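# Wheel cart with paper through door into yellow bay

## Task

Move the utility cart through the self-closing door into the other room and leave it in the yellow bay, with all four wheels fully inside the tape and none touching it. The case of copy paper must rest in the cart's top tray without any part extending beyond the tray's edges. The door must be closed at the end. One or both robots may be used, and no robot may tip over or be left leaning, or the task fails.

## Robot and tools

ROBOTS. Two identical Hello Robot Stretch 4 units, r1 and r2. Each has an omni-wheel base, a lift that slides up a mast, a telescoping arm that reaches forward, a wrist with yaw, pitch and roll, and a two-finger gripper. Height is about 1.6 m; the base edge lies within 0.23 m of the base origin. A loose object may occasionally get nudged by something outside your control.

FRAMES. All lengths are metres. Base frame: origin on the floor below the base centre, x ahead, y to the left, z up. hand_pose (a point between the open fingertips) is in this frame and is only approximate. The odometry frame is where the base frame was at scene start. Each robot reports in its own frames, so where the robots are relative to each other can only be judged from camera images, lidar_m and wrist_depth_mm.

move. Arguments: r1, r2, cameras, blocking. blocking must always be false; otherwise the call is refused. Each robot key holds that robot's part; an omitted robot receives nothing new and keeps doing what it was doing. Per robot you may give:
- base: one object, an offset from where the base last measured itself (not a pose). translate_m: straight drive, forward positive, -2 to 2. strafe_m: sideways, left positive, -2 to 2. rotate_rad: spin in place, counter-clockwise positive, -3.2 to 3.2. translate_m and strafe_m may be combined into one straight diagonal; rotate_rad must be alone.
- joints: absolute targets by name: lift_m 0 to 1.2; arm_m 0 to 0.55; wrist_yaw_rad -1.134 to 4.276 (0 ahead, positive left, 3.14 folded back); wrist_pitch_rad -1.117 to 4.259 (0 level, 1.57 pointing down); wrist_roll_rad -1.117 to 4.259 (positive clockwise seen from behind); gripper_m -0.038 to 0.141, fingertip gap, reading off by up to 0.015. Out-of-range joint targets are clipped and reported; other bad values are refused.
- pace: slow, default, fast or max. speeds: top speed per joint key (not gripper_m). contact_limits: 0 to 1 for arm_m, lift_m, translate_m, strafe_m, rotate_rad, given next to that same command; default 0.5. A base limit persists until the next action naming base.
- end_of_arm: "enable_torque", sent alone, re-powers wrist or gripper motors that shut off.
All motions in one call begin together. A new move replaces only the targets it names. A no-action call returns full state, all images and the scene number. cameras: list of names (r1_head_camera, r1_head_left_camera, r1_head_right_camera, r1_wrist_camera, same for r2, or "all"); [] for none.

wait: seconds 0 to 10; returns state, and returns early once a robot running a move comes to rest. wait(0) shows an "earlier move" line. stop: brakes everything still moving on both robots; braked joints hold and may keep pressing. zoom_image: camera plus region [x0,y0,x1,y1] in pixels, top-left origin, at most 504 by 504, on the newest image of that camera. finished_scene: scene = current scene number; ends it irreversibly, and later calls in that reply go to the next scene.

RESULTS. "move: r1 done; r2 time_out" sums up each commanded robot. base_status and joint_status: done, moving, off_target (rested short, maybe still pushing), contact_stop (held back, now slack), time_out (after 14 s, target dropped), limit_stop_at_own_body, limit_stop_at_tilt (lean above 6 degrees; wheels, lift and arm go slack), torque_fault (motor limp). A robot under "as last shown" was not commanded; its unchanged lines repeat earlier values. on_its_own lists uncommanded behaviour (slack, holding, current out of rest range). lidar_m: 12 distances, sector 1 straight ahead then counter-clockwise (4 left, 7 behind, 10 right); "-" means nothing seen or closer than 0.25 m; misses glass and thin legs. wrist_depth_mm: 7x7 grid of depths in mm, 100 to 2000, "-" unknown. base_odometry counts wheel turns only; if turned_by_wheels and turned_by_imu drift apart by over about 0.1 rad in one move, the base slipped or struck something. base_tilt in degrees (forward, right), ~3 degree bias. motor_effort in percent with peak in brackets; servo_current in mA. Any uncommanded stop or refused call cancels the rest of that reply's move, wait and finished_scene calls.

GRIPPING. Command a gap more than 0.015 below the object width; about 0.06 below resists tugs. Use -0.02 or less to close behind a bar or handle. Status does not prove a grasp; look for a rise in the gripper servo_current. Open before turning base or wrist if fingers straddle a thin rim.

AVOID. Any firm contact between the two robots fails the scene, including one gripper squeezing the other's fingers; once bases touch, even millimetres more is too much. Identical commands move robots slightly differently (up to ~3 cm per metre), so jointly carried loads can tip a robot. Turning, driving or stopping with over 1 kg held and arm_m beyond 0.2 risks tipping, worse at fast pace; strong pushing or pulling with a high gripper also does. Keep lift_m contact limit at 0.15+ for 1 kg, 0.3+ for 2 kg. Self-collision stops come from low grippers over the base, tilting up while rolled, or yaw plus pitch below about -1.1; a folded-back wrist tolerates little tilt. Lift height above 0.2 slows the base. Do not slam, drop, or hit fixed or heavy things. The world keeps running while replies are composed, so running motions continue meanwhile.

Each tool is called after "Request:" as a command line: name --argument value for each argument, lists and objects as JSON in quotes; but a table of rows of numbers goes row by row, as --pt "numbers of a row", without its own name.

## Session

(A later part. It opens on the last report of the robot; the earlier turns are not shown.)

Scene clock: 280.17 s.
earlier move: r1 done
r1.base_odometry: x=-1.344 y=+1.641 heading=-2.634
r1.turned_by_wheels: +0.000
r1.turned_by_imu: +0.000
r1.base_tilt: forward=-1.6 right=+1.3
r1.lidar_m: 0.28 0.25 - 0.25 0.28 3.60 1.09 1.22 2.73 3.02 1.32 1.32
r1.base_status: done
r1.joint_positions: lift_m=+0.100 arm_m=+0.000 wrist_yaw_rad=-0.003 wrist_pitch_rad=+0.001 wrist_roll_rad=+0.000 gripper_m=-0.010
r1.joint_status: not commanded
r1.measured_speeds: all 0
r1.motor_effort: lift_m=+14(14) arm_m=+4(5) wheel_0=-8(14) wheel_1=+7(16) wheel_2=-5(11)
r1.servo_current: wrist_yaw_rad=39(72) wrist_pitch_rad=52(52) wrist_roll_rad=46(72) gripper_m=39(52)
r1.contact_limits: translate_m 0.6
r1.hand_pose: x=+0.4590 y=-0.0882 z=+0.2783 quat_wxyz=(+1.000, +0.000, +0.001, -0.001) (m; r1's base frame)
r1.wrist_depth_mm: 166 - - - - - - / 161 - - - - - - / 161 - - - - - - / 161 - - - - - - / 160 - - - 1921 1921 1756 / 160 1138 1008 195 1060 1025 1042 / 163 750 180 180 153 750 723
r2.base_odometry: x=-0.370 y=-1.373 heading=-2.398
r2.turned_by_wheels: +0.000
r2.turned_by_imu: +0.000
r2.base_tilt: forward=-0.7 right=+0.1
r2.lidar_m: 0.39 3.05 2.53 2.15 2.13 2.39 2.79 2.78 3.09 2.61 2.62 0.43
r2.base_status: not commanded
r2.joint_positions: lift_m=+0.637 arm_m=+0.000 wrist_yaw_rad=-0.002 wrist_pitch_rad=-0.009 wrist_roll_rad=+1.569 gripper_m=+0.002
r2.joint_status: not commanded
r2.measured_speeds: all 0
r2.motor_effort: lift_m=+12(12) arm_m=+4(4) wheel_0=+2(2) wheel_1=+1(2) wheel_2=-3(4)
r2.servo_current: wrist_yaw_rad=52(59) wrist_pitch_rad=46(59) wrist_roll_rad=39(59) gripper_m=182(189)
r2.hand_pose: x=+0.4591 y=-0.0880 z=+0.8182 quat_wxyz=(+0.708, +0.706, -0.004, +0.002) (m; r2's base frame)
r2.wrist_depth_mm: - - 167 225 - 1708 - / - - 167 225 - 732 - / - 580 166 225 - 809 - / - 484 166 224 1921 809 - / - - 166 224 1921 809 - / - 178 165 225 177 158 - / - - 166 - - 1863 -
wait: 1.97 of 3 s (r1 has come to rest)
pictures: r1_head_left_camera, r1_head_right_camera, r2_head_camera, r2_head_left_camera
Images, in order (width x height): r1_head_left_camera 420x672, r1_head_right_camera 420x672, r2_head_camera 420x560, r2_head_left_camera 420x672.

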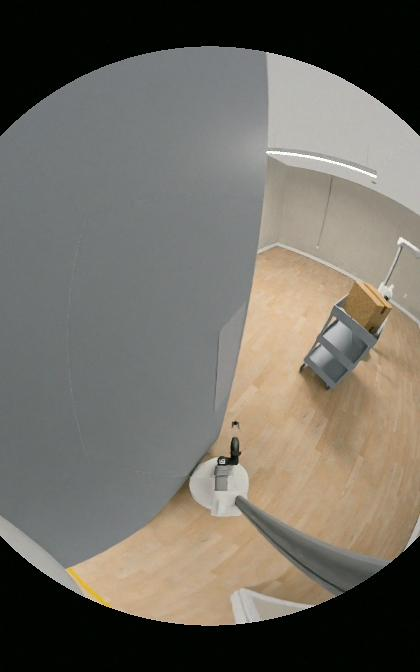

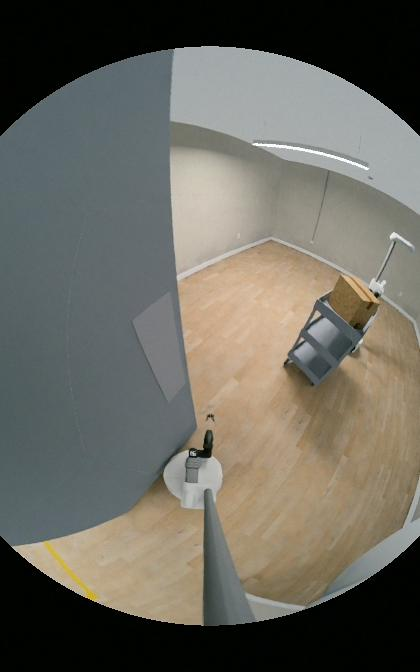

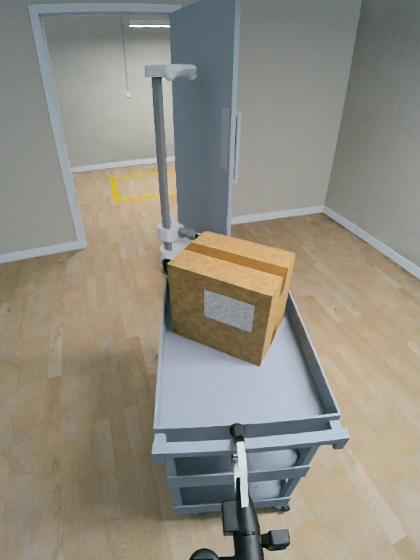

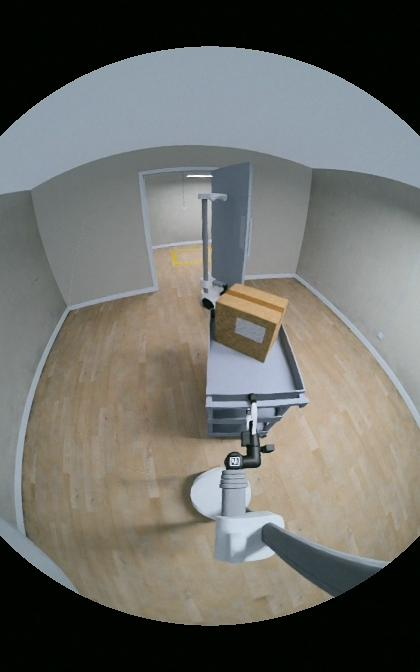

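Request:
move --blocking false --r1 '{"base":{"translate_m":0.13,"strafe_m":0.06},"contact_limits":{"translate_m":0.6},"pace":"slow"}'

Request:
wait --seconds 3 --cameras '["r1_head_left_camera","r1_head_right_camera","r2_head_camera","r2_head_left_camera"]'

Request:
zoom_image --camera "r2_head_camera" --region '[20, 0, 260, 290]'

Scene clock: 288.77 s.
move: r1 moving
r1.base_odometry: x=-1.352 y=+1.630 heading=-2.634
r1.turned_by_wheels: +0.000
r1.turned_by_imu: +0.000
r1.base_tilt: forward=-1.6 right=+1.3
r1.lidar_m: 0.29 0.25 - 0.25 0.29 3.63 1.09 1.19 2.74 3.03 1.32 1.34
r1.base_status: translate_m moving; strafe_m moving
r1.joint_positions: lift_m=+0.100 arm_m=+0.000 wrist_yaw_rad=-0.003 wrist_pitch_rad=+0.001 wrist_roll_rad=+0.000 gripper_m=-0.010
r1.joint_status: not commanded
r1.measured_speeds: translate_m=+0.048 strafe_m=+0.022 rotate_rad=-0.002 lift_m=+0.000 arm_m=+0.000 wrist_yaw_rad=+0.000 wrist_pitch_rad=+0.000 wrist_roll_rad=+0.000
r1.motor_effort: lift_m=+14(14) arm_m=+4(5) wheel_0=+3(7) wheel_1=+10(14) wheel_2=-9(10)
r1.servo_current: wrist_yaw_rad=39(59) wrist_pitch_rad=39(52) wrist_roll_rad=52(52) gripper_m=46(46)
r1.contact_limits: translate_m 0.6
r1.hand_pose: x=+0.4590 y=-0.0882 z=+0.2783 quat_wxyz=(+1.000, +0.000, +0.001, -0.001) (m; r1's base frame)
r1.wrist_depth_mm: 160 - - - - - - / 161 - - - - - - / 160 - - - - - - / 160 - - - - - - / 164 1921 - - 1983 1863 1808 / 163 1118 1025 194 1078 1042 991 / 163 750 180 180 152 750 723
r2: as last shown
r2.base_tilt: forward=-0.7 right=+0.0
r2.lidar_m: 0.37 3.05 2.54 2.14 2.14 2.42 2.78 2.78 3.05 2.61 2.61 0.43
r2.motor_effort: lift_m=+12(12) arm_m=+4(4) wheel_0=+2(2) wheel_1=+1(2) wheel_2=-3(3)
r2.servo_current: wrist_yaw_rad=46(52) wrist_pitch_rad=46(59) wrist_roll_rad=59(59) gripper_m=176(189)
r2.wrist_depth_mm: - - 167 224 - 1708 - / - - 166 225 - 741 - / - 580 166 225 - 809 - / - 484 166 225 1983 820 - / - - 166 225 - 820 - / - 177 166 225 177 158 - / - - 166 - - 1921 -
pictures: none

Scene clock: 291.77 s.
earlier move: r1 contact_stop
r1.base_odometry: x=-1.385 y=+1.643 heading=-2.480
r1.turned_by_wheels: +0.154
r1.turned_by_imu: +0.169
r1.base_tilt: forward=-1.6 right=+1.2
r1.lidar_m: 0.25 0.25 0.25 0.25 0.36 3.69 1.12 1.71 2.73 3.30 1.27 3.66
r1.base_status: translate_m contact_stop; strafe_m contact_stop
r1.joint_positions: lift_m=+0.100 arm_m=+0.000 wrist_yaw_rad=-0.003 wrist_pitch_rad=+0.001 wrist_roll_rad=+0.000 gripper_m=-0.010
r1.joint_status: not commanded
r1.measured_speeds: translate_m=-0.005 strafe_m=-0.008 rotate_rad=+0.024 lift_m=+0.000 arm_m=+0.000 wrist_yaw_rad=+0.000 wrist_pitch_rad=+0.000 wrist_roll_rad=+0.000
r1.on_its_own: the wheels are slack since a contact_stop
r1.motor_effort: lift_m=+14(14) arm_m=+4(5) wheel_0=-1(7) wheel_1=-1(31) wheel_2=+0(28)
r1.servo_current: wrist_yaw_rad=46(78) wrist_pitch_rad=39(52) wrist_roll_rad=39(78) gripper_m=39(52)
r1.contact_limits: translate_m 0.6
r1.hand_pose: x=+0.4590 y=-0.0882 z=+0.2783 quat_wxyz=(+1.000, +0.000, +0.001, -0.001) (m; r1's base frame)
r1.wrist_depth_mm: - 126 - - - - - / 110 123 - - - - - / 112 123 - - - - - / 112 129 - - - - - / 109 126 - - - 1921 1808 / 111 129 189 194 1042 1025 1008 / 109 125 171 180 152 741 732
r2.base_odometry: x=-0.370 y=-1.373 heading=-2.398
r2.turned_by_wheels: +0.000
r2.turned_by_imu: +0.000
r2.base_tilt: forward=-0.6 right=+0.1
r2.lidar_m: 0.38 3.05 2.53 2.15 2.13 2.44 2.78 2.78 3.08 2.62 2.62 0.41
r2.base_status: not commanded
r2.joint_positions: lift_m=+0.637 arm_m=+0.000 wrist_yaw_rad=-0.002 wrist_pitch_rad=-0.009 wrist_roll_rad=+1.569 gripper_m=+0.002
r2.joint_status: not commanded
r2.measured_speeds: all 0
r2.motor_effort: lift_m=+12(12) arm_m=+4(4) wheel_0=+2(2) wheel_1=+2(2) wheel_2=-3(4)
r2.servo_current: wrist_yaw_rad=46(59) wrist_pitch_rad=52(59) wrist_roll_rad=46(65) gripper_m=182(189)
r2.hand_pose: x=+0.4591 y=-0.0880 z=+0.8182 quat_wxyz=(+0.708, +0.706, -0.004, +0.002) (m; r2's base frame)
r2.wrist_depth_mm: - - 167 224 - 1756 - / - - 166 224 - 741 - / - 585 166 224 - 809 - / - 488 166 225 1921 820 - / - - 166 224 1863 809 - / - 177 166 224 178 158 - / - - 166 - - 1921 -
wait: 3.00 s; no rest
pictures: r1_head_left_camera, r1_head_right_camera, r2_head_camera, r2_head_left_camera
Images, in order (width x height): r1_head_left_camera 420x672, r1_head_right_camera 420x672, r2_head_camera 420x560, r2_head_left_camera 420x672.

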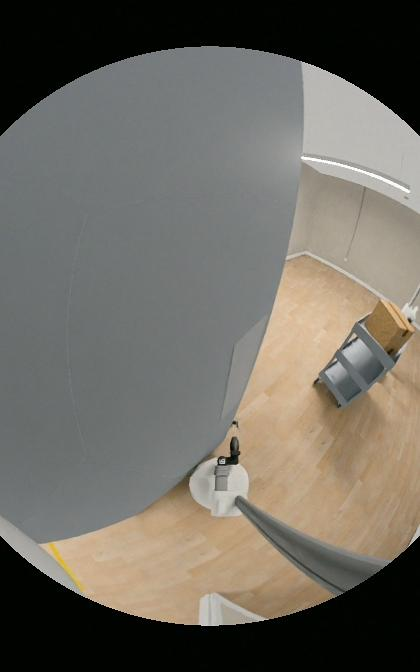

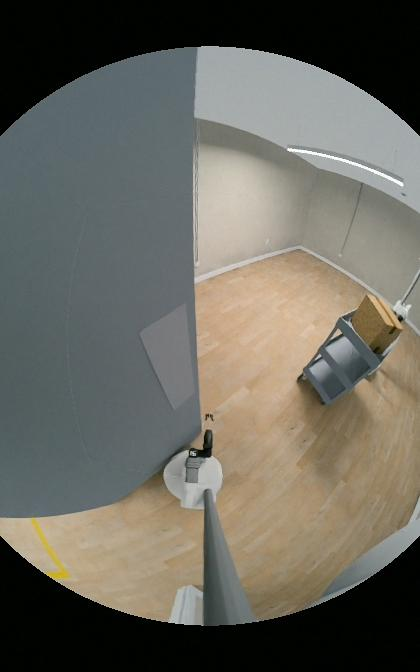

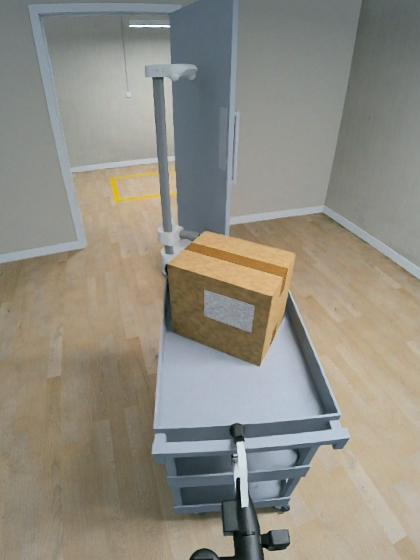

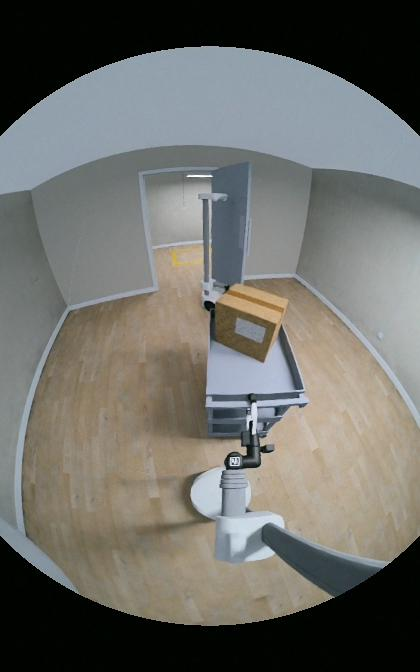

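Scaled by 1.738 from the camera's 420x560 image, which has a finer 1200x1600 frame.

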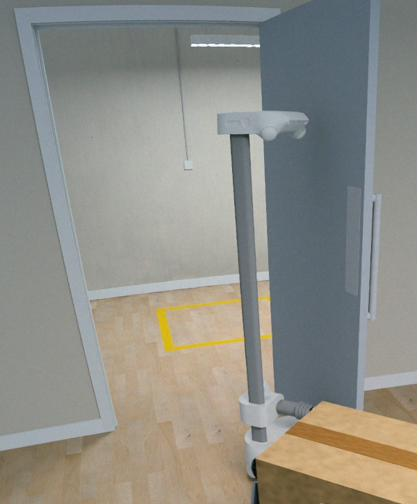

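Request:
move --blocking false --r1 '{"base":{"translate_m":0.01}}' --r2 '{"base":{"rotate_rad":0.33},"speeds":{},"pace":"slow"}'

Request:
wait --seconds 1 --cameras '[]'

Request:
wait --seconds 1.5 --cameras '["r2_head_camera","r2_wrist_camera","r1_head_left_camera"]'

r2: "speeds" must be an object that gives a speed for at least one key that is commanded beside it, as in {"wrist_pitch_rad": 1.82}; or leave "speeds" out
Scene clock: 309.63 s.
earlier move: r1 contact_stop
r1.base_odometry: x=-1.385 y=+1.644 heading=-2.479
r1.turned_by_wheels: +0.001
r1.turned_by_imu: +0.001
r1.base_tilt: forward=-1.6 right=+1.3
r1.lidar_m: 0.25 0.25 0.25 0.25 0.36 3.66 1.12 1.73 2.73 3.31 1.27 3.67
r1.base_status: translate_m contact_stop (by the wheels' count: +0.030 of +0.130); strafe_m contact_stop (by the wheels' count: -0.021 of +0.060)
r1.joint_positions: lift_m=+0.100 arm_m=+0.000 wrist_yaw_rad=-0.003 wrist_pitch_rad=+0.001 wrist_roll_rad=+0.000 gripper_m=-0.010
r1.joint_status: not commanded
r1.measured_speeds: all 0
r1.on_its_own: the wheels are slack since a contact_stop
r1.motor_effort: lift_m=+14(14) arm_m=+4(5) wheel_0=+0(7) wheel_1=+0(31) wheel_2=+0(28)
r1.servo_current: wrist_yaw_rad=52(78) wrist_pitch_rad=46(52) wrist_roll_rad=46(78) gripper_m=39(52)
r1.contact_limits: translate_m 0.6
r1.hand_pose: x=+0.4590 y=-0.0882 z=+0.2783 quat_wxyz=(+1.000, +0.000, +0.001, -0.001) (m; r1's base frame)
r1.wrist_depth_mm: 106 125 - - - - - / 109 125 - - - - - / 111 125 - - - - - / 111 128 - - - - - / 108 125 - - 1983 1921 1756 / 110 127 190 195 1042 1025 1025 / 108 124 171 181 152 750 723
r2.base_odometry: x=-0.370 y=-1.373 heading=-2.398
r2.turned_by_wheels: +0.000
r2.turned_by_imu: +0.000
r2.base_tilt: forward=-0.6 right=+0.1
r2.lidar_m: 0.36 3.01 2.53 2.16 2.14 2.41 2.77 2.78 3.07 2.61 2.63 0.42
r2.base_status: not commanded
r2.joint_positions: lift_m=+0.637 arm_m=+0.000 wrist_yaw_rad=-0.002 wrist_pitch_rad=-0.009 wrist_roll_rad=+1.569 gripper_m=+0.002
r2.joint_status: not commanded
r2.measured_speeds: all 0
r2.motor_effort: lift_m=+12(12) arm_m=+4(4) wheel_0=+2(2) wheel_1=+1(2) wheel_2=-3(4)
r2.servo_current: wrist_yaw_rad=39(59) wrist_pitch_rad=59(59) wrist_roll_rad=39(65) gripper_m=182(189)
r2.hand_pose: x=+0.4591 y=-0.0880 z=+0.8182 quat_wxyz=(+0.708, +0.706, -0.004, +0.002) (m; r2's base frame)
r2.wrist_depth_mm: - - 167 224 - 1661 - / - - 167 225 - 741 - / - 574 166 224 - 820 - / - 488 166 224 1921 798 - / - - 166 224 1921 809 - / - 178 166 224 178 158 - / - - 166 - - 1863 -
pictures: none

not run: a call was refused earlier in this reply.

not run: a call was refused earlier in this reply.

Request:
move --blocking false --r1 '{"base":{"translate_m":0.01}}' --r2 '{"base":{"rotate_rad":0.33},"pace":"slow"}'

Request:
wait --seconds 0.7 --cameras '[]'

Request:
wait --seconds 1.5 --cameras '["r2_head_camera","r2_wrist_camera","r1_head_left_camera"]'

Scene clock: 313.93 s.
move: r1 moving; r2 moving
r1.base_odometry: x=-1.393 y=+1.638 heading=-2.479
r1.turned_by_wheels: +0.001
r1.turned_by_imu: +0.000
r1.base_tilt: forward=-1.6 right=+1.3
r1.lidar_m: 0.25 0.25 0.26 0.25 0.37 3.67 1.13 1.73 2.75 3.32 1.25 3.67
r1.base_status: translate_m moving
r1.joint_positions: lift_m=+0.100 arm_m=+0.000 wrist_yaw_rad=-0.003 wrist_pitch_rad=+0.001 wrist_roll_rad=+0.000 gripper_m=-0.010
r1.joint_status: not commanded
r1.measured_speeds: all 0
r1.motor_effort: lift_m=+14(14) arm_m=+4(4) wheel_0=+5(7) wheel_1=+6(11) wheel_2=-5(11)
r1.servo_current: wrist_yaw_rad=65(65) wrist_pitch_rad=39(52) wrist_roll_rad=52(65) gripper_m=52(52)
r1.hand_pose: x=+0.4590 y=-0.0882 z=+0.2783 quat_wxyz=(+1.000, +0.000, +0.001, -0.001) (m; r1's base frame)
r1.wrist_depth_mm: - - - - - - - / 113 - - - - - - / 116 124 - - - - - / 111 127 - - - - - / 110 124 - - 1983 1863 1808 / 112 126 1008 195 1042 1042 991 / 109 126 180 180 152 750 723
r2.base_odometry: x=-0.370 y=-1.372 heading=-2.274
r2.turned_by_wheels: +0.124
r2.turned_by_imu: +0.121
r2.base_tilt: forward=-0.7 right=+0.0
r2.lidar_m: 0.40 3.03 2.37 2.14 2.15 2.62 2.77 2.79 2.90 2.60 2.62 0.41
r2.base_status: rotate_rad moving
r2.joint_positions: lift_m=+0.637 arm_m=+0.000 wrist_yaw_rad=-0.007 wrist_pitch_rad=-0.008 wrist_roll_rad=+1.569 gripper_m=+0.002
r2.joint_status: not commanded
r2.measured_speeds: translate_m=+0.000 strafe_m=+0.000 rotate_rad=+0.487 lift_m=+0.000 arm_m=+0.000 wrist_yaw_rad=+0.000 wrist_pitch_rad=+0.013 wrist_roll_rad=+0.000
r2.motor_effort: lift_m=+12(12) arm_m=+4(4) wheel_0=-10(13) wheel_1=-8(8) wheel_2=-14(15)
r2.servo_current: wrist_yaw_rad=65(65) wrist_pitch_rad=46(52) wrist_roll_rad=33(52) gripper_m=176(189)
r2.hand_pose: x=+0.4586 y=-0.0895 z=+0.8180 quat_wxyz=(+0.708, +0.706, -0.005, +0.000) (m; r2's base frame)
r2.wrist_depth_mm: - - 155 209 - 1708 - / - - 157 214 - 788 - / - 455 161 217 - 798 - / - 525 163 222 1863 809 - / - - 167 226 - - - / - 177 169 231 180 - - / - - - - - 1921 -
pictures: none

Scene clock: 314.13 s.
earlier move: r1 done; r2 moving
r1.base_odometry: x=-1.393 y=+1.638 heading=-2.479
r1.turned_by_wheels: +0.000
r1.turned_by_imu: +0.000
r1.base_tilt: forward=-1.6 right=+1.3
r1.lidar_m: 0.25 0.25 0.26 0.25 0.37 3.69 1.14 1.75 2.75 3.31 1.25 3.66
r1.base_status: done
r1.joint_positions: lift_m=+0.100 arm_m=+0.000 wrist_yaw_rad=-0.003 wrist_pitch_rad=+0.001 wrist_roll_rad=+0.000 gripper_m=-0.010
r1.joint_status: not commanded
r1.measured_speeds: all 0
r1.motor_effort: lift_m=+14(14) arm_m=+4(4) wheel_0=+5(7) wheel_1=+7(11) wheel_2=-4(11)
r1.servo_current: wrist_yaw_rad=52(65) wrist_pitch_rad=33(52) wrist_roll_rad=39(65) gripper_m=39(52)
r1.hand_pose: x=+0.4590 y=-0.0882 z=+0.2783 quat_wxyz=(+1.000, +0.000, +0.001, -0.001) (m; r1's base frame)
r1.wrist_depth_mm: - - - - - - - / 113 - - - - - - / 116 124 - - - - - / 111 127 - - - - - / 111 124 - - 1983 1863 1756 / 112 127 1025 194 1042 1025 1008 / 110 126 171 180 153 750 715
r2.base_odometry: x=-0.370 y=-1.372 heading=-2.169
r2.turned_by_wheels: +0.105
r2.turned_by_imu: +0.102
r2.base_tilt: forward=-0.7 right=+0.0
r2.lidar_m: 0.43 3.12 2.28 2.15 2.18 2.88 2.77 2.85 2.78 2.60 0.47 0.41
r2.base_status: rotate_rad moving
r2.joint_positions: lift_m=+0.637 arm_m=+0.000 wrist_yaw_rad=-0.007 wrist_pitch_rad=-0.008 wrist_roll_rad=+1.569 gripper_m=+0.002
r2.joint_status: not commanded
r2.measured_speeds: translate_m=-0.002 strafe_m=-0.001 rotate_rad=+0.466 lift_m=+0.000 arm_m=+0.000 wrist_yaw_rad=+0.000 wrist_pitch_rad=+0.000 wrist_roll_rad=+0.000
r2.motor_effort: lift_m=+12(12) arm_m=+4(4) wheel_0=-8(13) wheel_1=-7(8) wheel_2=-7(15)
r2.servo_current: wrist_yaw_rad=65(65) wrist_pitch_rad=52(52) wrist_roll_rad=39(52) gripper_m=169(189)
r2.hand_pose: x=+0.4586 y=-0.0895 z=+0.8180 quat_wxyz=(+0.708, +0.706, -0.005, +0.000) (m; r2's base frame)
r2.wrist_depth_mm: - - 140 193 - 750 - / - 433 146 201 1756 741 - / - 488 151 210 1863 - - / - - 160 220 - 831 - / - - 168 230 226 - - / - - 176 242 179 521 466 / - - - - - 1808 1182
wait: 0.20 of 0.7 s (r1 has come to rest)
pictures: none
No camera images: "cameras" was empty.

Scene clock: 314.87 s.
earlier move: r2 done
r1.base_odometry: x=-1.393 y=+1.638 heading=-2.479
r1.turned_by_wheels: +0.000
r1.turned_by_imu: +0.000
r1.base_tilt: forward=-1.6 right=+1.3
r1.lidar_m: 0.25 0.25 0.25 0.25 0.38 3.69 1.11 1.73 2.75 3.31 1.24 3.65
r1.base_status: done
r1.joint_positions: lift_m=+0.100 arm_m=+0.000 wrist_yaw_rad=-0.003 wrist_pitch_rad=+0.001 wrist_roll_rad=+0.000 gripper_m=-0.010
r1.joint_status: not commanded
r1.measured_speeds: all 0
r1.motor_effort: lift_m=+14(14) arm_m=+4(4) wheel_0=+5(7) wheel_1=+7(11) wheel_2=-4(11)
r1.servo_current: wrist_yaw_rad=59(65) wrist_pitch_rad=46(52) wrist_roll_rad=46(65) gripper_m=46(52)
r1.hand_pose: x=+0.4590 y=-0.0882 z=+0.2783 quat_wxyz=(+1.000, +0.000, +0.001, -0.001) (m; r1's base frame)
r1.wrist_depth_mm: - - - - - - - / 113 - - - - - - / 116 124 - - - - - / 110 127 - - - - - / 110 124 - - 1983 1863 1863 / 112 127 1025 195 1042 1060 1008 / 109 126 171 180 152 750 723
r2.base_odometry: x=-0.370 y=-1.373 heading=-2.070
r2.turned_by_wheels: +0.099
r2.turned_by_imu: +0.097
r2.base_tilt: forward=-0.6 right=+0.0
r2.lidar_m: 0.45 2.91 2.20 2.14 2.22 2.86 2.78 2.93 2.71 2.62 0.41 0.38
r2.base_status: done
r2.joint_positions: lift_m=+0.637 arm_m=+0.000 wrist_yaw_rad=-0.006 wrist_pitch_rad=-0.008 wrist_roll_rad=+1.569 gripper_m=+0.002
r2.joint_status: not commanded
r2.measured_speeds: all 0
r2.motor_effort: lift_m=+12(12) arm_m=-4(4) wheel_0=-8(13) wheel_1=-5(8) wheel_2=-6(15)
r2.servo_current: wrist_yaw_rad=52(65) wrist_pitch_rad=46(52) wrist_roll_rad=46(52) gripper_m=150(189)
r2.hand_pose: x=+0.4588 y=-0.0892 z=+0.8180 quat_wxyz=(+0.708, +0.706, -0.005, +0.001) (m; r2's base frame)
r2.wrist_depth_mm: - 392 120 172 - 699 - / - 427 126 183 186 759 - / - - 137 199 198 - - / - - 148 213 - - - / - - 163 230 233 1863 496 / - - 177 249 179 1618 459 / - - - - - 1661 1160
wait: 0.73 of 1.5 s (r2 has come to rest)
pictures: r1_head_left_camera, r2_head_camera, r2_wrist_camera
Images, in order (width x height): r1_head_left_camera 420x672, r2_head_camera 420x560, r2_wrist_camera 616x392.

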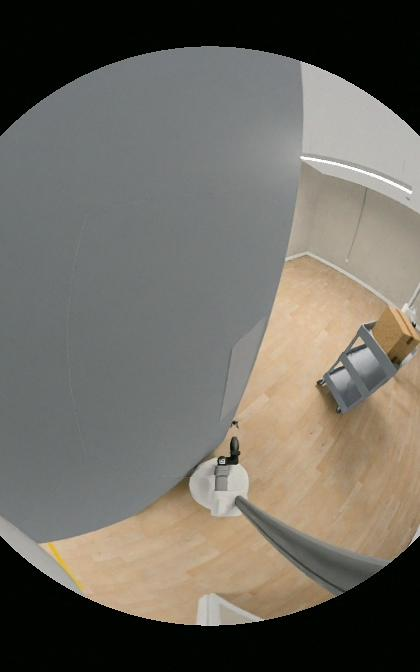

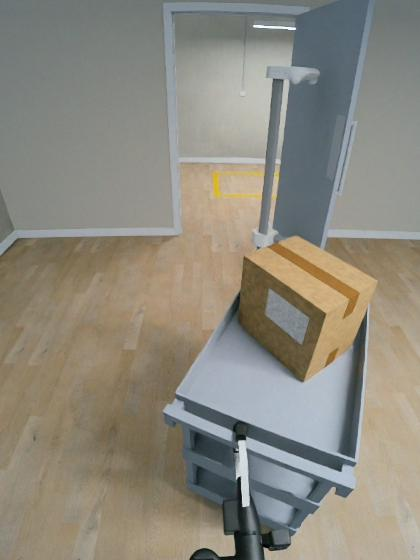

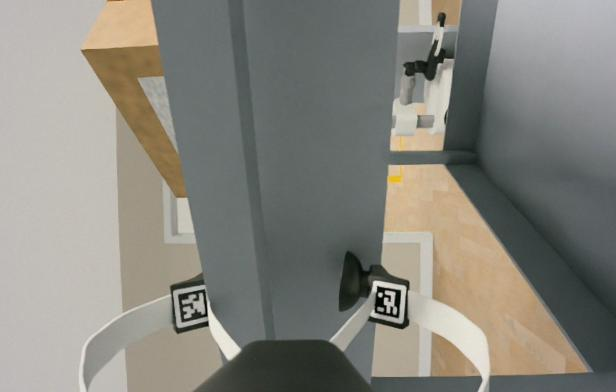

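Request:
move --blocking false --r2 '{"base":{"strafe_m":-0.28},"pace":"slow"}'

Request:
wait --seconds 5 --cameras '["r2_head_camera","r2_wrist_camera"]'

Scene clock: 322.10 s.
move: r2 moving
r1: as last shown
r1.lidar_m: 0.25 0.25 0.25 0.25 0.39 3.68 1.13 1.73 2.76 3.30 1.23 3.65
r1.motor_effort: lift_m=+14(14) arm_m=+4(4) wheel_0=+5(5) wheel_1=+6(7) wheel_2=-4(4)
r1.servo_current: wrist_yaw_rad=46(72) wrist_pitch_rad=39(46) wrist_roll_rad=39(52) gripper_m=46(52)
r1.wrist_depth_mm: - - - - - - - / 113 - - - - - - / 116 124 - - - - - / 110 127 - - - - - / 111 124 - - 1921 1921 1808 / 112 126 1025 194 1060 1042 1008 / 110 126 171 181 153 750 732
r2.base_odometry: x=-0.382 y=-1.366 heading=-2.070
r2.turned_by_wheels: +0.000
r2.turned_by_imu: +0.001
r2.base_tilt: forward=-0.7 right=+0.1
r2.lidar_m: 0.42 2.94 2.23 2.16 2.24 2.86 2.77 2.91 2.66 2.58 0.42 0.39
r2.base_status: strafe_m moving
r2.joint_positions: lift_m=+0.637 arm_m=+0.000 wrist_yaw_rad=-0.003 wrist_pitch_rad=-0.008 wrist_roll_rad=+1.569 gripper_m=+0.002
r2.joint_status: not commanded
r2.measured_speeds: translate_m=+0.000 strafe_m=-0.056 rotate_rad=+0.000 lift_m=+0.000 arm_m=+0.000 wrist_yaw_rad=+0.000 wrist_pitch_rad=+0.000 wrist_roll_rad=+0.000
r2.motor_effort: lift_m=+12(12) arm_m=-3(4) wheel_0=+4(8) wheel_1=-8(9) wheel_2=+1(3)
r2.servo_current: wrist_yaw_rad=46(65) wrist_pitch_rad=46(59) wrist_roll_rad=52(59) gripper_m=137(156)
r2.hand_pose: x=+0.4590 y=-0.0884 z=+0.8180 quat_wxyz=(+0.708, +0.706, -0.004, +0.002) (m; r2's base frame)
r2.wrist_depth_mm: - 387 119 169 - 707 - / - 424 125 181 185 759 - / - - 135 197 195 - - / - - 146 211 - - - / - - 158 227 230 1808 504 / - - 174 246 179 1618 442 / - - - - - 1661 1205
pictures: none

Scene clock: 325.57 s.
earlier move: r2 done
r1.base_odometry: x=-1.393 y=+1.638 heading=-2.479
r1.turned_by_wheels: +0.000
r1.turned_by_imu: +0.000
r1.base_tilt: forward=-1.6 right=+1.3
r1.lidar_m: 0.25 0.25 0.25 0.25 0.38 3.67 1.13 1.71 2.75 3.33 1.17 3.63
r1.base_status: not commanded
r1.joint_positions: lift_m=+0.100 arm_m=+0.000 wrist_yaw_rad=-0.003 wrist_pitch_rad=+0.001 wrist_roll_rad=+0.000 gripper_m=-0.010
r1.joint_status: not commanded
r1.measured_speeds: all 0
r1.motor_effort: lift_m=+14(14) arm_m=+4(4) wheel_0=+4(5) wheel_1=+6(7) wheel_2=-4(4)
r1.servo_current: wrist_yaw_rad=33(72) wrist_pitch_rad=46(52) wrist_roll_rad=39(65) gripper_m=46(52)
r1.hand_pose: x=+0.4590 y=-0.0882 z=+0.2783 quat_wxyz=(+1.000, +0.000, +0.001, -0.001) (m; r1's base frame)
r1.wrist_depth_mm: - - - - - - - / 113 - - - - - - / 116 124 - - - - - / 110 127 - - - - - / 110 124 - - 1983 1863 1808 / 112 126 1025 195 1060 1025 1008 / 110 126 171 181 152 741 723
r2.base_odometry: x=-0.616 y=-1.239 heading=-2.070
r2.turned_by_wheels: +0.000
r2.turned_by_imu: +0.002
r2.base_tilt: forward=-0.7 right=+0.1
r2.lidar_m: 0.40 0.43 2.50 2.43 2.53 2.88 2.79 2.95 2.40 2.32 2.43 0.42
r2.base_status: done
r2.joint_positions: lift_m=+0.638 arm_m=+0.000 wrist_yaw_rad=+0.006 wrist_pitch_rad=-0.015 wrist_roll_rad=+1.569 gripper_m=+0.001
r2.joint_status: not commanded
r2.measured_speeds: all 0
r2.motor_effort: lift_m=+10(12) arm_m=+4(5) wheel_0=+6(18) wheel_1=-4(9) wheel_2=-1(3)
r2.servo_current: wrist_yaw_rad=52(72) wrist_pitch_rad=78(85) wrist_roll_rad=33(65) gripper_m=78(156)
r2.hand_pose: x=+0.4597 y=-0.0857 z=+0.8202 quat_wxyz=(+0.708, +0.706, -0.003, +0.007) (m; r2's base frame)
r2.wrist_depth_mm: - - 167 221 220 1921 - / - - 554 225 223 768 - / - - 459 227 225 798 - / - - 480 230 229 809 - / - - 535 232 230 - - / - - 179 187 183 - - / - - - - - 1808 500
wait: 3.47 of 5 s (r2 has come to rest)
pictures: r2_head_camera, r2_wrist_camera
Images, in order (width x height): r2_head_camera 420x560, r2_wrist_camera 616x392.

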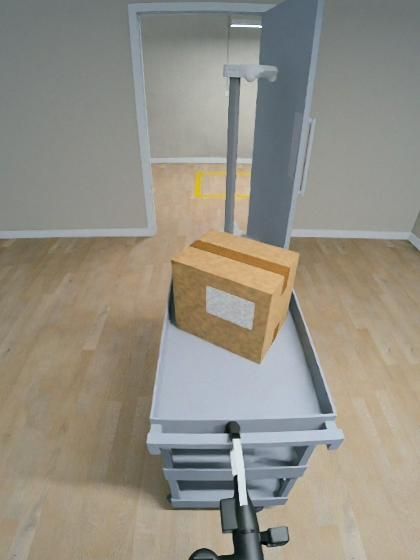

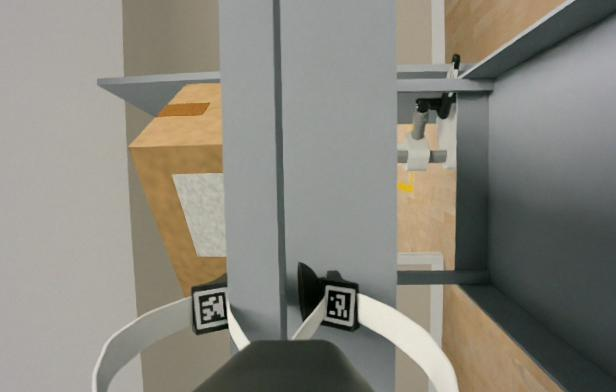

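Request:
move --blocking false --r2 '{"joints":{"gripper_m":0.13}}'

Request:
wait --seconds 1 --cameras '[]'

Request:
move --blocking false --r2 '{"base":{"translate_m":-0.06,"strafe_m":-0.01},"pace":"slow"}'

Request:
wait --seconds 2 --cameras '[]'

Request:
move --blocking false --r2 '{"joints":{"gripper_m":0.138,"wrist_roll_rad":0,"wrist_yaw_rad":0,"wrist_pitch_rad":0,"lift_m":0.615}}'

Request:
wait --seconds 1.5 --cameras '["r2_head_camera","r2_wrist_camera"]'

Scene clock: 349.43 s.
move: r2 moving
r1: as last shown
r1.lidar_m: 0.25 0.25 0.26 0.25 0.41 3.69 1.11 1.71 2.74 3.31 1.17 3.63
r1.motor_effort: lift_m=+14(14) arm_m=+4(4) wheel_0=+5(5) wheel_1=+7(7) wheel_2=-4(4)
r1.servo_current: wrist_yaw_rad=59(59) wrist_pitch_rad=46(46) wrist_roll_rad=26(65) gripper_m=52(52)
r1.wrist_depth_mm: - - - - - - - / 113 - - - - - - / 116 124 - - - - - / 111 127 - - - - - / 110 124 - - - 1921 1756 / 112 126 1025 195 1078 1025 1008 / 109 126 171 180 152 741 723
r2.base_odometry: x=-0.616 y=-1.239 heading=-2.070
r2.turned_by_wheels: +0.000
r2.turned_by_imu: +0.000
r2.base_tilt: forward=-0.7 right=+0.0
r2.lidar_m: 0.39 0.44 2.49 2.43 2.54 2.88 2.78 2.92 2.39 2.32 2.44 0.44
r2.base_status: not commanded
r2.joint_positions: lift_m=+0.638 arm_m=+0.000 wrist_yaw_rad=+0.005 wrist_pitch_rad=-0.015 wrist_roll_rad=+1.569 gripper_m=+0.020
r2.joint_status: gripper_m moving
r2.measured_speeds: translate_m=+0.000 strafe_m=+0.000 rotate_rad=+0.000 lift_m=+0.000 arm_m=+0.000 wrist_yaw_rad=-0.014 wrist_pitch_rad=+0.000 wrist_roll_rad=+0.000
r2.motor_effort: lift_m=+10(10) arm_m=+5(5) wheel_0=+6(6) wheel_1=-4(4) wheel_2=-1(1)
r2.servo_current: wrist_yaw_rad=59(65) wrist_pitch_rad=85(85) wrist_roll_rad=46(52) gripper_m=78(104)
r2.hand_pose: x=+0.4597 y=-0.0859 z=+0.8202 quat_wxyz=(+0.708, +0.706, -0.003, +0.007) (m; r2's base frame)
r2.wrist_depth_mm: - - 173 228 - 1863 - / - - 174 229 228 750 - / - - 462 233 231 1756 - / - - 480 234 233 820 - / - - 549 236 235 831 - / - - 182 194 185 - - / - - - - - 1756 480
pictures: none

Scene clock: 350.43 s.
earlier move: r2 moving
r1.base_odometry: x=-1.393 y=+1.638 heading=-2.479
r1.turned_by_wheels: +0.000
r1.turned_by_imu: +0.000
r1.base_tilt: forward=-1.6 right=+1.3
r1.lidar_m: 0.25 0.25 0.26 0.25 0.38 3.69 1.13 1.71 2.75 3.31 1.16 3.64
r1.base_status: not commanded
r1.joint_positions: lift_m=+0.100 arm_m=+0.000 wrist_yaw_rad=-0.003 wrist_pitch_rad=+0.001 wrist_roll_rad=+0.000 gripper_m=-0.010
r1.joint_status: not commanded
r1.measured_speeds: all 0
r1.motor_effort: lift_m=+14(14) arm_m=+4(4) wheel_0=+5(5) wheel_1=+6(7) wheel_2=-4(4)
r1.servo_current: wrist_yaw_rad=46(65) wrist_pitch_rad=39(52) wrist_roll_rad=46(65) gripper_m=46(52)
r1.hand_pose: x=+0.4590 y=-0.0882 z=+0.2783 quat_wxyz=(+1.000, +0.000, +0.001, -0.001) (m; r1's base frame)
r1.wrist_depth_mm: - - - - - - - / 113 - - - - - - / 116 124 - - - - - / 111 127 - - - - - / 110 124 - - - 1863 1708 / 113 126 1025 195 1078 1025 991 / 109 126 171 181 153 750 723
r2.base_odometry: x=-0.616 y=-1.239 heading=-2.070
r2.turned_by_wheels: +0.000
r2.turned_by_imu: +0.000
r2.base_tilt: forward=-0.7 right=+0.1
r2.lidar_m: 0.41 3.15 2.47 2.42 2.52 2.91 2.80 2.95 2.42 2.32 2.45 0.43
r2.base_status: not commanded
r2.joint_positions: lift_m=+0.637 arm_m=+0.000 wrist_yaw_rad=+0.000 wrist_pitch_rad=-0.003 wrist_roll_rad=+1.569 gripper_m=+0.119
r2.joint_status: gripper_m moving
r2.measured_speeds: translate_m=+0.000 strafe_m=+0.000 rotate_rad=+0.000 lift_m=+0.000 arm_m=+0.000 wrist_yaw_rad=+0.000 wrist_pitch_rad=+0.010 wrist_roll_rad=+0.000
r2.motor_effort: lift_m=+13(13) arm_m=+5(5) wheel_0=+5(6) wheel_1=-4(4) wheel_2=-1(1)
r2.servo_current: wrist_yaw_rad=52(65) wrist_pitch_rad=39(85) wrist_roll_rad=52(59) gripper_m=72(111)
r2.hand_pose: x=+0.4592 y=-0.0876 z=+0.8165 quat_wxyz=(+0.708, +0.706, -0.001, +0.001) (m; r2's base frame)
r2.wrist_depth_mm: - - 189 241 - 1708 - / - - 187 244 - 707 - / - 574 187 245 1863 - - / - 512 188 247 - - - / - - 188 247 - - - / - - 189 249 193 - - / - - 190 - - 1661 -
wait: 1.00 s; no rest
pictures: none
No camera images: "cameras" was empty.

Scene clock: 350.93 s.
earlier move: r2 moving
move: r2 moving
r1: as last shown
r1.lidar_m: 0.25 0.25 0.25 0.25 0.36 3.69 1.13 1.75 2.75 3.33 1.16 3.68
r1.motor_effort: lift_m=+14(14) arm_m=+4(4) wheel_0=+5(5) wheel_1=+7(7) wheel_2=-4(4)
r1.servo_current: wrist_yaw_rad=46(65) wrist_pitch_rad=33(46) wrist_roll_rad=46(52) gripper_m=39(52)
r1.wrist_depth_mm: - - - - - - - / 113 - - - - - - / 116 124 - - - - - / 111 127 - - - - - / 110 124 - - 1921 1921 1756 / 112 127 1025 195 1060 1025 1008 / 109 126 171 180 153 759 732
r2.base_odometry: x=-0.612 y=-1.227 heading=-2.070
r2.turned_by_wheels: +0.000
r2.turned_by_imu: +0.000
r2.base_tilt: forward=-0.7 right=+0.1
r2.lidar_m: 0.42 3.18 2.51 2.42 2.52 2.84 2.79 2.94 2.41 2.34 2.47 0.42
r2.base_status: translate_m moving; strafe_m moving
r2.joint_positions: lift_m=+0.637 arm_m=+0.000 wrist_yaw_rad=+0.000 wrist_pitch_rad=-0.001 wrist_roll_rad=+1.569 gripper_m=+0.130
r2.joint_status: gripper_m moving
r2.measured_speeds: translate_m=-0.049 strafe_m=-0.009 rotate_rad=+0.000 lift_m=+0.000 arm_m=+0.000 wrist_yaw_rad=+0.000 wrist_pitch_rad=+0.001 wrist_roll_rad=+0.000
r2.motor_effort: lift_m=+14(14) arm_m=+5(5) wheel_0=-2(8) wheel_1=-7(8) wheel_2=+9(10)
r2.servo_current: wrist_yaw_rad=52(52) wrist_pitch_rad=39(46) wrist_roll_rad=39(59) gripper_m=46(85)
r2.hand_pose: x=+0.4592 y=-0.0876 z=+0.8160 quat_wxyz=(+0.708, +0.706, -0.001, +0.000) (m; r2's base frame)
r2.wrist_depth_mm: - - 193 251 - 1708 - / - - 194 254 - 707 - / - 554 195 254 - - - / - 512 208 255 - - - / - - 206 256 - - - / - - 198 258 194 - - / - - 199 - - 1756 -
pictures: none

Scene clock: 352.27 s.
earlier move: r2 done
r1.base_odometry: x=-1.393 y=+1.638 heading=-2.479
r1.turned_by_wheels: +0.000
r1.turned_by_imu: +0.000
r1.base_tilt: forward=-1.6 right=+1.2
r1.lidar_m: 0.25 0.25 0.25 0.25 0.38 3.66 1.11 1.71 2.75 3.34 1.16 3.64
r1.base_status: not commanded
r1.joint_positions: lift_m=+0.100 arm_m=+0.000 wrist_yaw_rad=-0.003 wrist_pitch_rad=+0.001 wrist_roll_rad=+0.000 gripper_m=-0.010
r1.joint_status: not commanded
r1.measured_speeds: all 0
r1.motor_effort: lift_m=+14(14) arm_m=+4(4) wheel_0=+5(5) wheel_1=+7(7) wheel_2=-4(4)
r1.servo_current: wrist_yaw_rad=39(72) wrist_pitch_rad=39(46) wrist_roll_rad=52(72) gripper_m=52(52)
r1.hand_pose: x=+0.4590 y=-0.0882 z=+0.2783 quat_wxyz=(+1.000, +0.000, +0.001, -0.001) (m; r1's base frame)
r1.wrist_depth_mm: - - - - - - - / 113 - - - - - - / 116 124 - - - - - / 111 127 - - - - - / 110 124 - - 1863 1808 1756 / 112 126 1042 195 1060 1025 1008 / 109 126 171 181 152 741 732
r2.base_odometry: x=-0.596 y=-1.182 heading=-2.070
r2.turned_by_wheels: +0.000
r2.turned_by_imu: +0.000
r2.base_tilt: forward=-0.7 right=+0.1
r2.lidar_m: 0.46 3.25 2.52 2.44 2.55 2.82 2.74 2.87 2.39 2.31 2.46 0.50
r2.base_status: done
r2.joint_positions: lift_m=+0.637 arm_m=+0.000 wrist_yaw_rad=+0.000 wrist_pitch_rad=-0.001 wrist_roll_rad=+1.569 gripper_m=+0.130
r2.joint_status: all done
r2.measured_speeds: all 0
r2.motor_effort: lift_m=+14(14) arm_m=+5(5) wheel_0=-4(8) wheel_1=-5(8) wheel_2=+5(10)
r2.servo_current: wrist_yaw_rad=46(65) wrist_pitch_rad=39(52) wrist_roll_rad=39(59) gripper_m=52(85)
r2.hand_pose: x=+0.4592 y=-0.0876 z=+0.8159 quat_wxyz=(+0.708, +0.706, -0.001, +0.000) (m; r2's base frame)
r2.wrist_depth_mm: - - - 300 - 1618 - / - - 242 301 - 732 - / - - 265 303 - - - / - 569 260 304 - - - / - - 246 307 - - - / - - 247 309 195 - - / - - - - - 1808 -
wait: 1.33 of 2 s (r2 has come to rest)
pictures: none
No camera images: "cameras" was empty.

Scene clock: 352.77 s.
move: r2 moving
r1: as last shown
r1.base_tilt: forward=-1.6 right=+1.3
r1.lidar_m: 0.25 0.25 0.25 0.25 0.39 3.69 1.13 1.74 2.76 3.30 1.15 3.66
r1.motor_effort: lift_m=+14(14) arm_m=+4(4) wheel_0=+5(5) wheel_1=+6(7) wheel_2=-4(4)
r1.servo_current: wrist_yaw_rad=46(65) wrist_pitch_rad=46(46) wrist_roll_rad=59(59) gripper_m=39(46)
r1.wrist_depth_mm: - - - - - - - / 113 - - - - - - / 116 124 - - - - - / 111 127 - - - - - / 110 124 - - - 1921 1756 / 113 127 1025 194 1060 1042 1008 / 110 126 171 181 152 750 723
r2.base_odometry: x=-0.596 y=-1.182 heading=-2.070
r2.turned_by_wheels: +0.000
r2.turned_by_imu: +0.000
r2.base_tilt: forward=-0.7 right=+0.0
r2.lidar_m: 0.48 3.21 2.50 2.43 2.55 2.81 2.74 2.89 2.41 2.31 2.44 0.50
r2.base_status: not commanded
r2.joint_positions: lift_m=+0.616 arm_m=+0.000 wrist_yaw_rad=+0.000 wrist_pitch_rad=-0.001 wrist_roll_rad=+0.981 gripper_m=+0.138
r2.joint_status: lift_m moving; wrist_yaw_rad moving; wrist_pitch_rad moving; wrist_roll_rad moving; gripper_m moving
r2.measured_speeds: translate_m=+0.000 strafe_m=+0.000 rotate_rad=+0.000 lift_m=-0.017 arm_m=+0.000 wrist_yaw_rad=+0.000 wrist_pitch_rad=+0.000 wrist_roll_rad=-1.820
r2.motor_effort: lift_m=+14(14) arm_m=+4(5) wheel_0=-4(5) wheel_1=-5(5) wheel_2=+6(6)
r2.servo_current: wrist_yaw_rad=65(72) wrist_pitch_rad=33(59) wrist_roll_rad=78(104) gripper_m=59(85)
r2.hand_pose: x=+0.4592 y=-0.0876 z=+0.7941 quat_wxyz=(+0.882, +0.471, -0.001, +0.000) (m; r2's base frame)
r2.wrist_depth_mm: - - - 239 297 303 1921 / - - 559 255 298 - 303 / - - 544 301 303 - 1499 / - - 580 304 - - - / - - 307 306 - - - / - - 307 307 193 183 - / - 252 312 - - - -
pictures: none

Scene clock: 353.77 s.
earlier move: r2 done
r1.base_odometry: x=-1.393 y=+1.638 heading=-2.479
r1.turned_by_wheels: +0.000
r1.turned_by_imu: +0.000
r1.base_tilt: forward=-1.6 right=+1.3
r1.lidar_m: 0.25 0.25 0.27 0.25 0.36 3.70 1.12 1.75 2.72 3.32 1.15 3.66
r1.base_status: not commanded
r1.joint_positions: lift_m=+0.100 arm_m=+0.000 wrist_yaw_rad=-0.003 wrist_pitch_rad=+0.001 wrist_roll_rad=+0.000 gripper_m=-0.010
r1.joint_status: not commanded
r1.measured_speeds: all 0
r1.motor_effort: lift_m=+14(14) arm_m=+4(4) wheel_0=+4(5) wheel_1=+7(7) wheel_2=-4(4)
r1.servo_current: wrist_yaw_rad=52(65) wrist_pitch_rad=46(46) wrist_roll_rad=46(59) gripper_m=46(52)
r1.hand_pose: x=+0.4590 y=-0.0882 z=+0.2783 quat_wxyz=(+1.000, +0.000, +0.001, -0.001) (m; r1's base frame)
r1.wrist_depth_mm: - - - - - - - / 113 - - - - - - / 116 124 - - - - - / 110 127 - - - - - / 110 124 - - 1983 1863 1756 / 112 126 1025 195 1060 1025 976 / 109 126 171 180 153 750 723
r2.base_odometry: x=-0.596 y=-1.182 heading=-2.070
r2.turned_by_wheels: +0.000
r2.turned_by_imu: +0.000
r2.base_tilt: forward=-0.7 right=+0.1
r2.lidar_m: 0.47 3.22 2.51 2.43 2.53 2.82 2.74 2.88 2.39 2.30 2.43 0.48
r2.base_status: not commanded
r2.joint_positions: lift_m=+0.615 arm_m=+0.000 wrist_yaw_rad=+0.000 wrist_pitch_rad=-0.001 wrist_roll_rad=+0.002 gripper_m=+0.138
r2.joint_status: all done
r2.measured_speeds: all 0
r2.motor_effort: lift_m=+14(18) arm_m=+4(5) wheel_0=-4(5) wheel_1=-5(5) wheel_2=+5(6)
r2.servo_current: wrist_yaw_rad=59(104) wrist_pitch_rad=46(59) wrist_roll_rad=39(111) gripper_m=52(85)
r2.hand_pose: x=+0.4592 y=-0.0876 z=+0.7939 quat_wxyz=(+1.000, +0.001, -0.001, +0.000) (m; r2's base frame)
r2.wrist_depth_mm: - - - - 1756 - - / - - - 574 569 - - / - - 676 564 535 - - / 254 252 248 303 303 297 294 / - 315 310 306 303 298 297 / - 324 820 - 788 - 1921 / 1808 332 1708 - - 1618 310
wait: 1.00 of 1.5 s (r2 has come to rest)
pictures: r2_head_camera, r2_wrist_camera
Images, in order (width x height): r2_head_camera 420x560, r2_wrist_camera 616x392.

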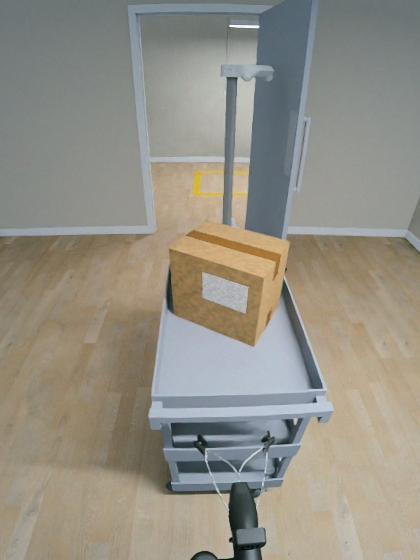

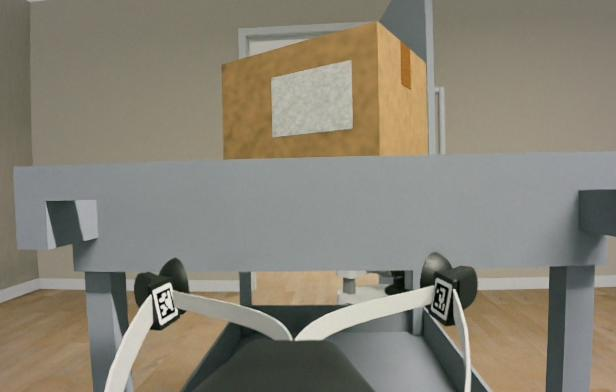

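Request:
move --blocking false --r2 '{"base":{"rotate_rad":0.22},"joints":{"lift_m":0.645},"pace":"slow"}'

Request:
wait --seconds 2 --cameras '[]'

Request:
move --blocking false --r2 '{"base":{"strafe_m":-0.11},"pace":"slow"}'

Request:
wait --seconds 3 --cameras '["r2_head_camera","r2_wrist_camera"]'

Scene clock: 375.70 s.
move: r2 moving
r1: as last shown
r1.lidar_m: 0.25 0.25 0.26 0.25 0.38 3.68 1.13 1.74 2.75 3.31 1.15 3.66
r1.motor_effort: lift_m=+14(14) arm_m=+4(4) wheel_0=+5(5) wheel_1=+6(7) wheel_2=-4(4)
r1.servo_current: wrist_yaw_rad=33(59) wrist_pitch_rad=39(46) wrist_roll_rad=46(72) gripper_m=39(46)
r1.wrist_depth_mm: - - - - - - - / 113 - - - - - - / 116 124 - - - - - / 111 127 - - - - - / 110 124 - - 1921 1863 1756 / 113 126 1025 194 1078 1060 991 / 110 126 171 181 153 750 723
r2.base_odometry: x=-0.596 y=-1.181 heading=-1.945
r2.turned_by_wheels: +0.125
r2.turned_by_imu: +0.122
r2.base_tilt: forward=-0.7 right=+0.1
r2.lidar_m: 0.47 3.01 2.46 2.42 2.64 2.78 2.74 2.88 2.33 2.30 2.57 0.51
r2.base_status: rotate_rad moving
r2.joint_positions: lift_m=+0.637 arm_m=+0.000 wrist_yaw_rad=+0.000 wrist_pitch_rad=-0.001 wrist_roll_rad=+0.002 gripper_m=+0.138
r2.joint_status: lift_m moving
r2.measured_speeds: translate_m=-0.002 strafe_m=+0.000 rotate_rad=+0.467 lift_m=+0.058 arm_m=+0.000 wrist_yaw_rad=+0.000 wrist_pitch_rad=+0.000 wrist_roll_rad=+0.000
r2.motor_effort: lift_m=+22(23) arm_m=+5(5) wheel_0=-5(9) wheel_1=-5(9) wheel_2=-7(9)
r2.servo_current: wrist_yaw_rad=46(46) wrist_pitch_rad=39(46) wrist_roll_rad=46(59) gripper_m=46(52)
r2.hand_pose: x=+0.4592 y=-0.0876 z=+0.8159 quat_wxyz=(+1.000, +0.001, -0.001, +0.000) (m; r2's base frame)
r2.wrist_depth_mm: - - - - - - - / - - - 640 535 634 - / - - - 647 535 634 - / - 265 253 242 233 224 217 / - 270 314 300 290 278 272 / - - 216 160 187 207 - / 1863 1756 349 - - - 1708
pictures: none

Scene clock: 376.43 s.
earlier move: r2 done
r1.base_odometry: x=-1.393 y=+1.638 heading=-2.479
r1.turned_by_wheels: +0.000
r1.turned_by_imu: +0.000
r1.base_tilt: forward=-1.6 right=+1.3
r1.lidar_m: 0.25 0.25 0.26 0.25 0.36 3.68 1.12 1.71 2.74 3.31 1.15 3.62
r1.base_status: not commanded
r1.joint_positions: lift_m=+0.100 arm_m=+0.000 wrist_yaw_rad=-0.003 wrist_pitch_rad=+0.001 wrist_roll_rad=+0.000 gripper_m=-0.010
r1.joint_status: not commanded
r1.measured_speeds: all 0
r1.motor_effort: lift_m=+14(14) arm_m=+4(4) wheel_0=+5(5) wheel_1=+7(7) wheel_2=-4(4)
r1.servo_current: wrist_yaw_rad=52(59) wrist_pitch_rad=39(52) wrist_roll_rad=46(72) gripper_m=39(46)
r1.hand_pose: x=+0.4590 y=-0.0882 z=+0.2783 quat_wxyz=(+1.000, +0.000, +0.001, -0.001) (m; r1's base frame)
r1.wrist_depth_mm: - - - - - - - / 113 - - - - - - / 116 124 - - - - - / 111 127 - - - - - / 110 124 - - 1983 1921 1863 / 112 127 1008 195 1060 1042 991 / 109 126 171 180 153 741 732
r2.base_odometry: x=-0.596 y=-1.181 heading=-1.851
r2.turned_by_wheels: +0.094
r2.turned_by_imu: +0.092
r2.base_tilt: forward=-0.7 right=+0.1
r2.lidar_m: 0.47 2.82 2.42 2.42 2.83 2.71 2.73 2.71 2.31 2.31 0.52 0.48
r2.base_status: done
r2.joint_positions: lift_m=+0.645 arm_m=+0.000 wrist_yaw_rad=+0.000 wrist_pitch_rad=-0.001 wrist_roll_rad=+0.002 gripper_m=+0.138
r2.joint_status: all done
r2.measured_speeds: all 0
r2.motor_effort: lift_m=+21(23) arm_m=+5(5) wheel_0=-4(9) wheel_1=-3(9) wheel_2=-6(9)
r2.servo_current: wrist_yaw_rad=52(52) wrist_pitch_rad=39(46) wrist_roll_rad=52(59) gripper_m=52(59)
r2.hand_pose: x=+0.4592 y=-0.0876 z=+0.8233 quat_wxyz=(+1.000, +0.001, -0.001, +0.000) (m; r2's base frame)
r2.wrist_depth_mm: - - - - - 500 - / - - - - 580 480 - / - - - - 574 480 - / - - - 661 544 466 504 / - - 272 297 277 259 253 / - - 197 165 198 207 768 / 1863 1756 1756 - - - 768
wait: 0.73 of 2 s (r2 has come to rest)
pictures: none
No camera images: "cameras" was empty.

Scene clock: 376.93 s.
move: r2 moving
r1: as last shown
r1.lidar_m: 0.25 0.25 0.27 0.25 0.37 3.68 1.12 1.70 2.76 3.33 1.14 3.66
r1.servo_current: wrist_yaw_rad=59(59) wrist_pitch_rad=39(46) wrist_roll_rad=39(59) gripper_m=46(46)
r1.wrist_depth_mm: - - - - - - - / 113 - - - - - - / 116 124 - - - - - / 110 127 - - - - - / 110 124 - - 1983 1983 1808 / 113 126 1025 195 1042 1025 1008 / 110 126 171 180 153 750 723
r2.base_odometry: x=-0.610 y=-1.178 heading=-1.851
r2.turned_by_wheels: +0.000
r2.turned_by_imu: +0.000
r2.base_tilt: forward=-0.7 right=+0.1
r2.lidar_m: 0.46 2.85 2.43 2.45 2.83 2.72 2.73 2.71 2.31 2.29 0.56 0.49
r2.base_status: strafe_m moving
r2.joint_positions: lift_m=+0.645 arm_m=+0.000 wrist_yaw_rad=+0.000 wrist_pitch_rad=-0.001 wrist_roll_rad=+0.002 gripper_m=+0.138
r2.joint_status: not commanded
r2.measured_speeds: translate_m=+0.000 strafe_m=-0.056 rotate_rad=-0.001 lift_m=+0.000 arm_m=+0.000 wrist_yaw_rad=+0.000 wrist_pitch_rad=+0.000 wrist_roll_rad=+0.000
r2.motor_effort: lift_m=+21(21) arm_m=+4(5) wheel_0=+10(10) wheel_1=-7(9) wheel_2=+1(6)
r2.servo_current: wrist_yaw_rad=46(59) wrist_pitch_rad=39(46) wrist_roll_rad=52(65) gripper_m=52(59)
r2.hand_pose: x=+0.4592 y=-0.0876 z=+0.8233 quat_wxyz=(+1.000, +0.001, -0.001, +0.000) (m; r2's base frame)
r2.wrist_depth_mm: - - - - - 492 - / - - - - 564 480 - / - - - - 574 488 - / - - - 647 544 462 530 / - - 294 293 276 257 250 / - - 197 165 198 208 - / 1863 1756 1618 - - - 778
pictures: none

Scene clock: 378.67 s.
earlier move: r2 done
r1.base_odometry: x=-1.393 y=+1.638 heading=-2.479
r1.turned_by_wheels: +0.000
r1.turned_by_imu: +0.000
r1.base_tilt: forward=-1.6 right=+1.2
r1.lidar_m: 0.25 0.25 0.26 0.25 0.37 3.69 1.09 1.73 2.73 3.31 1.14 3.64
r1.base_status: not commanded
r1.joint_positions: lift_m=+0.100 arm_m=+0.000 wrist_yaw_rad=-0.003 wrist_pitch_rad=+0.001 wrist_roll_rad=+0.000 gripper_m=-0.010
r1.joint_status: not commanded
r1.measured_speeds: all 0
r1.motor_effort: lift_m=+14(14) arm_m=+4(4) wheel_0=+5(5) wheel_1=+7(7) wheel_2=-4(4)
r1.servo_current: wrist_yaw_rad=59(78) wrist_pitch_rad=39(46) wrist_roll_rad=46(65) gripper_m=39(52)
r1.hand_pose: x=+0.4590 y=-0.0882 z=+0.2783 quat_wxyz=(+1.000, +0.000, +0.001, -0.001) (m; r1's base frame)
r1.wrist_depth_mm: - - - - - - - / 113 - - - - - - / 116 124 - - - - - / 111 127 - - - - - / 110 124 - - 1983 1863 1756 / 112 127 1025 195 1042 1025 1025 / 110 126 171 180 152 741 732
r2.base_odometry: x=-0.701 y=-1.151 heading=-1.851
r2.turned_by_wheels: +0.000
r2.turned_by_imu: +0.000
r2.base_tilt: forward=-0.7 right=+0.0
r2.lidar_m: 0.47 2.95 2.52 2.53 2.96 2.76 2.78 2.59 2.22 2.22 2.57 0.47
r2.base_status: done
r2.joint_positions: lift_m=+0.645 arm_m=+0.000 wrist_yaw_rad=+0.000 wrist_pitch_rad=-0.001 wrist_roll_rad=+0.002 gripper_m=+0.138
r2.joint_status: not commanded
r2.measured_speeds: all 0
r2.motor_effort: lift_m=+21(22) arm_m=+4(5) wheel_0=+5(11) wheel_1=-5(10) wheel_2=+0(6)
r2.servo_current: wrist_yaw_rad=46(65) wrist_pitch_rad=39(46) wrist_roll_rad=46(65) gripper_m=59(59)
r2.hand_pose: x=+0.4592 y=-0.0876 z=+0.8233 quat_wxyz=(+1.000, +0.001, -0.001, +0.000) (m; r2's base frame)
r2.wrist_depth_mm: - - - - - 1618 - / - - - 609 488 569 - / - - - 621 492 569 - / - - 535 597 469 508 - / 276 297 287 271 216 191 181 / - 329 289 165 198 237 - / 1808 1661 1808 - - - 1756
wait: 1.73 of 3 s (r2 has come to rest)
pictures: r2_head_camera, r2_wrist_camera
Images, in order (width x height): r2_head_camera 420x560, r2_wrist_camera 616x392.

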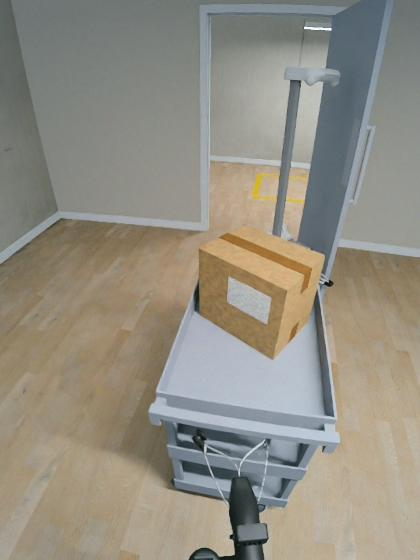

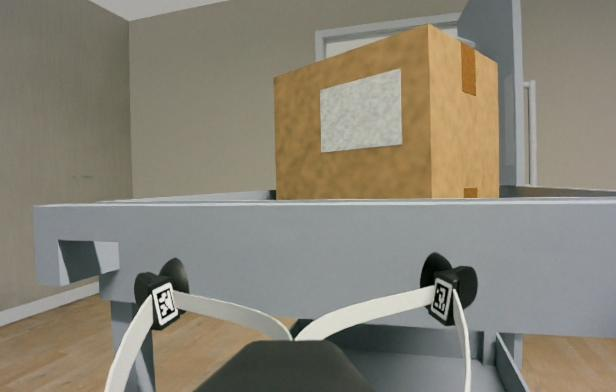

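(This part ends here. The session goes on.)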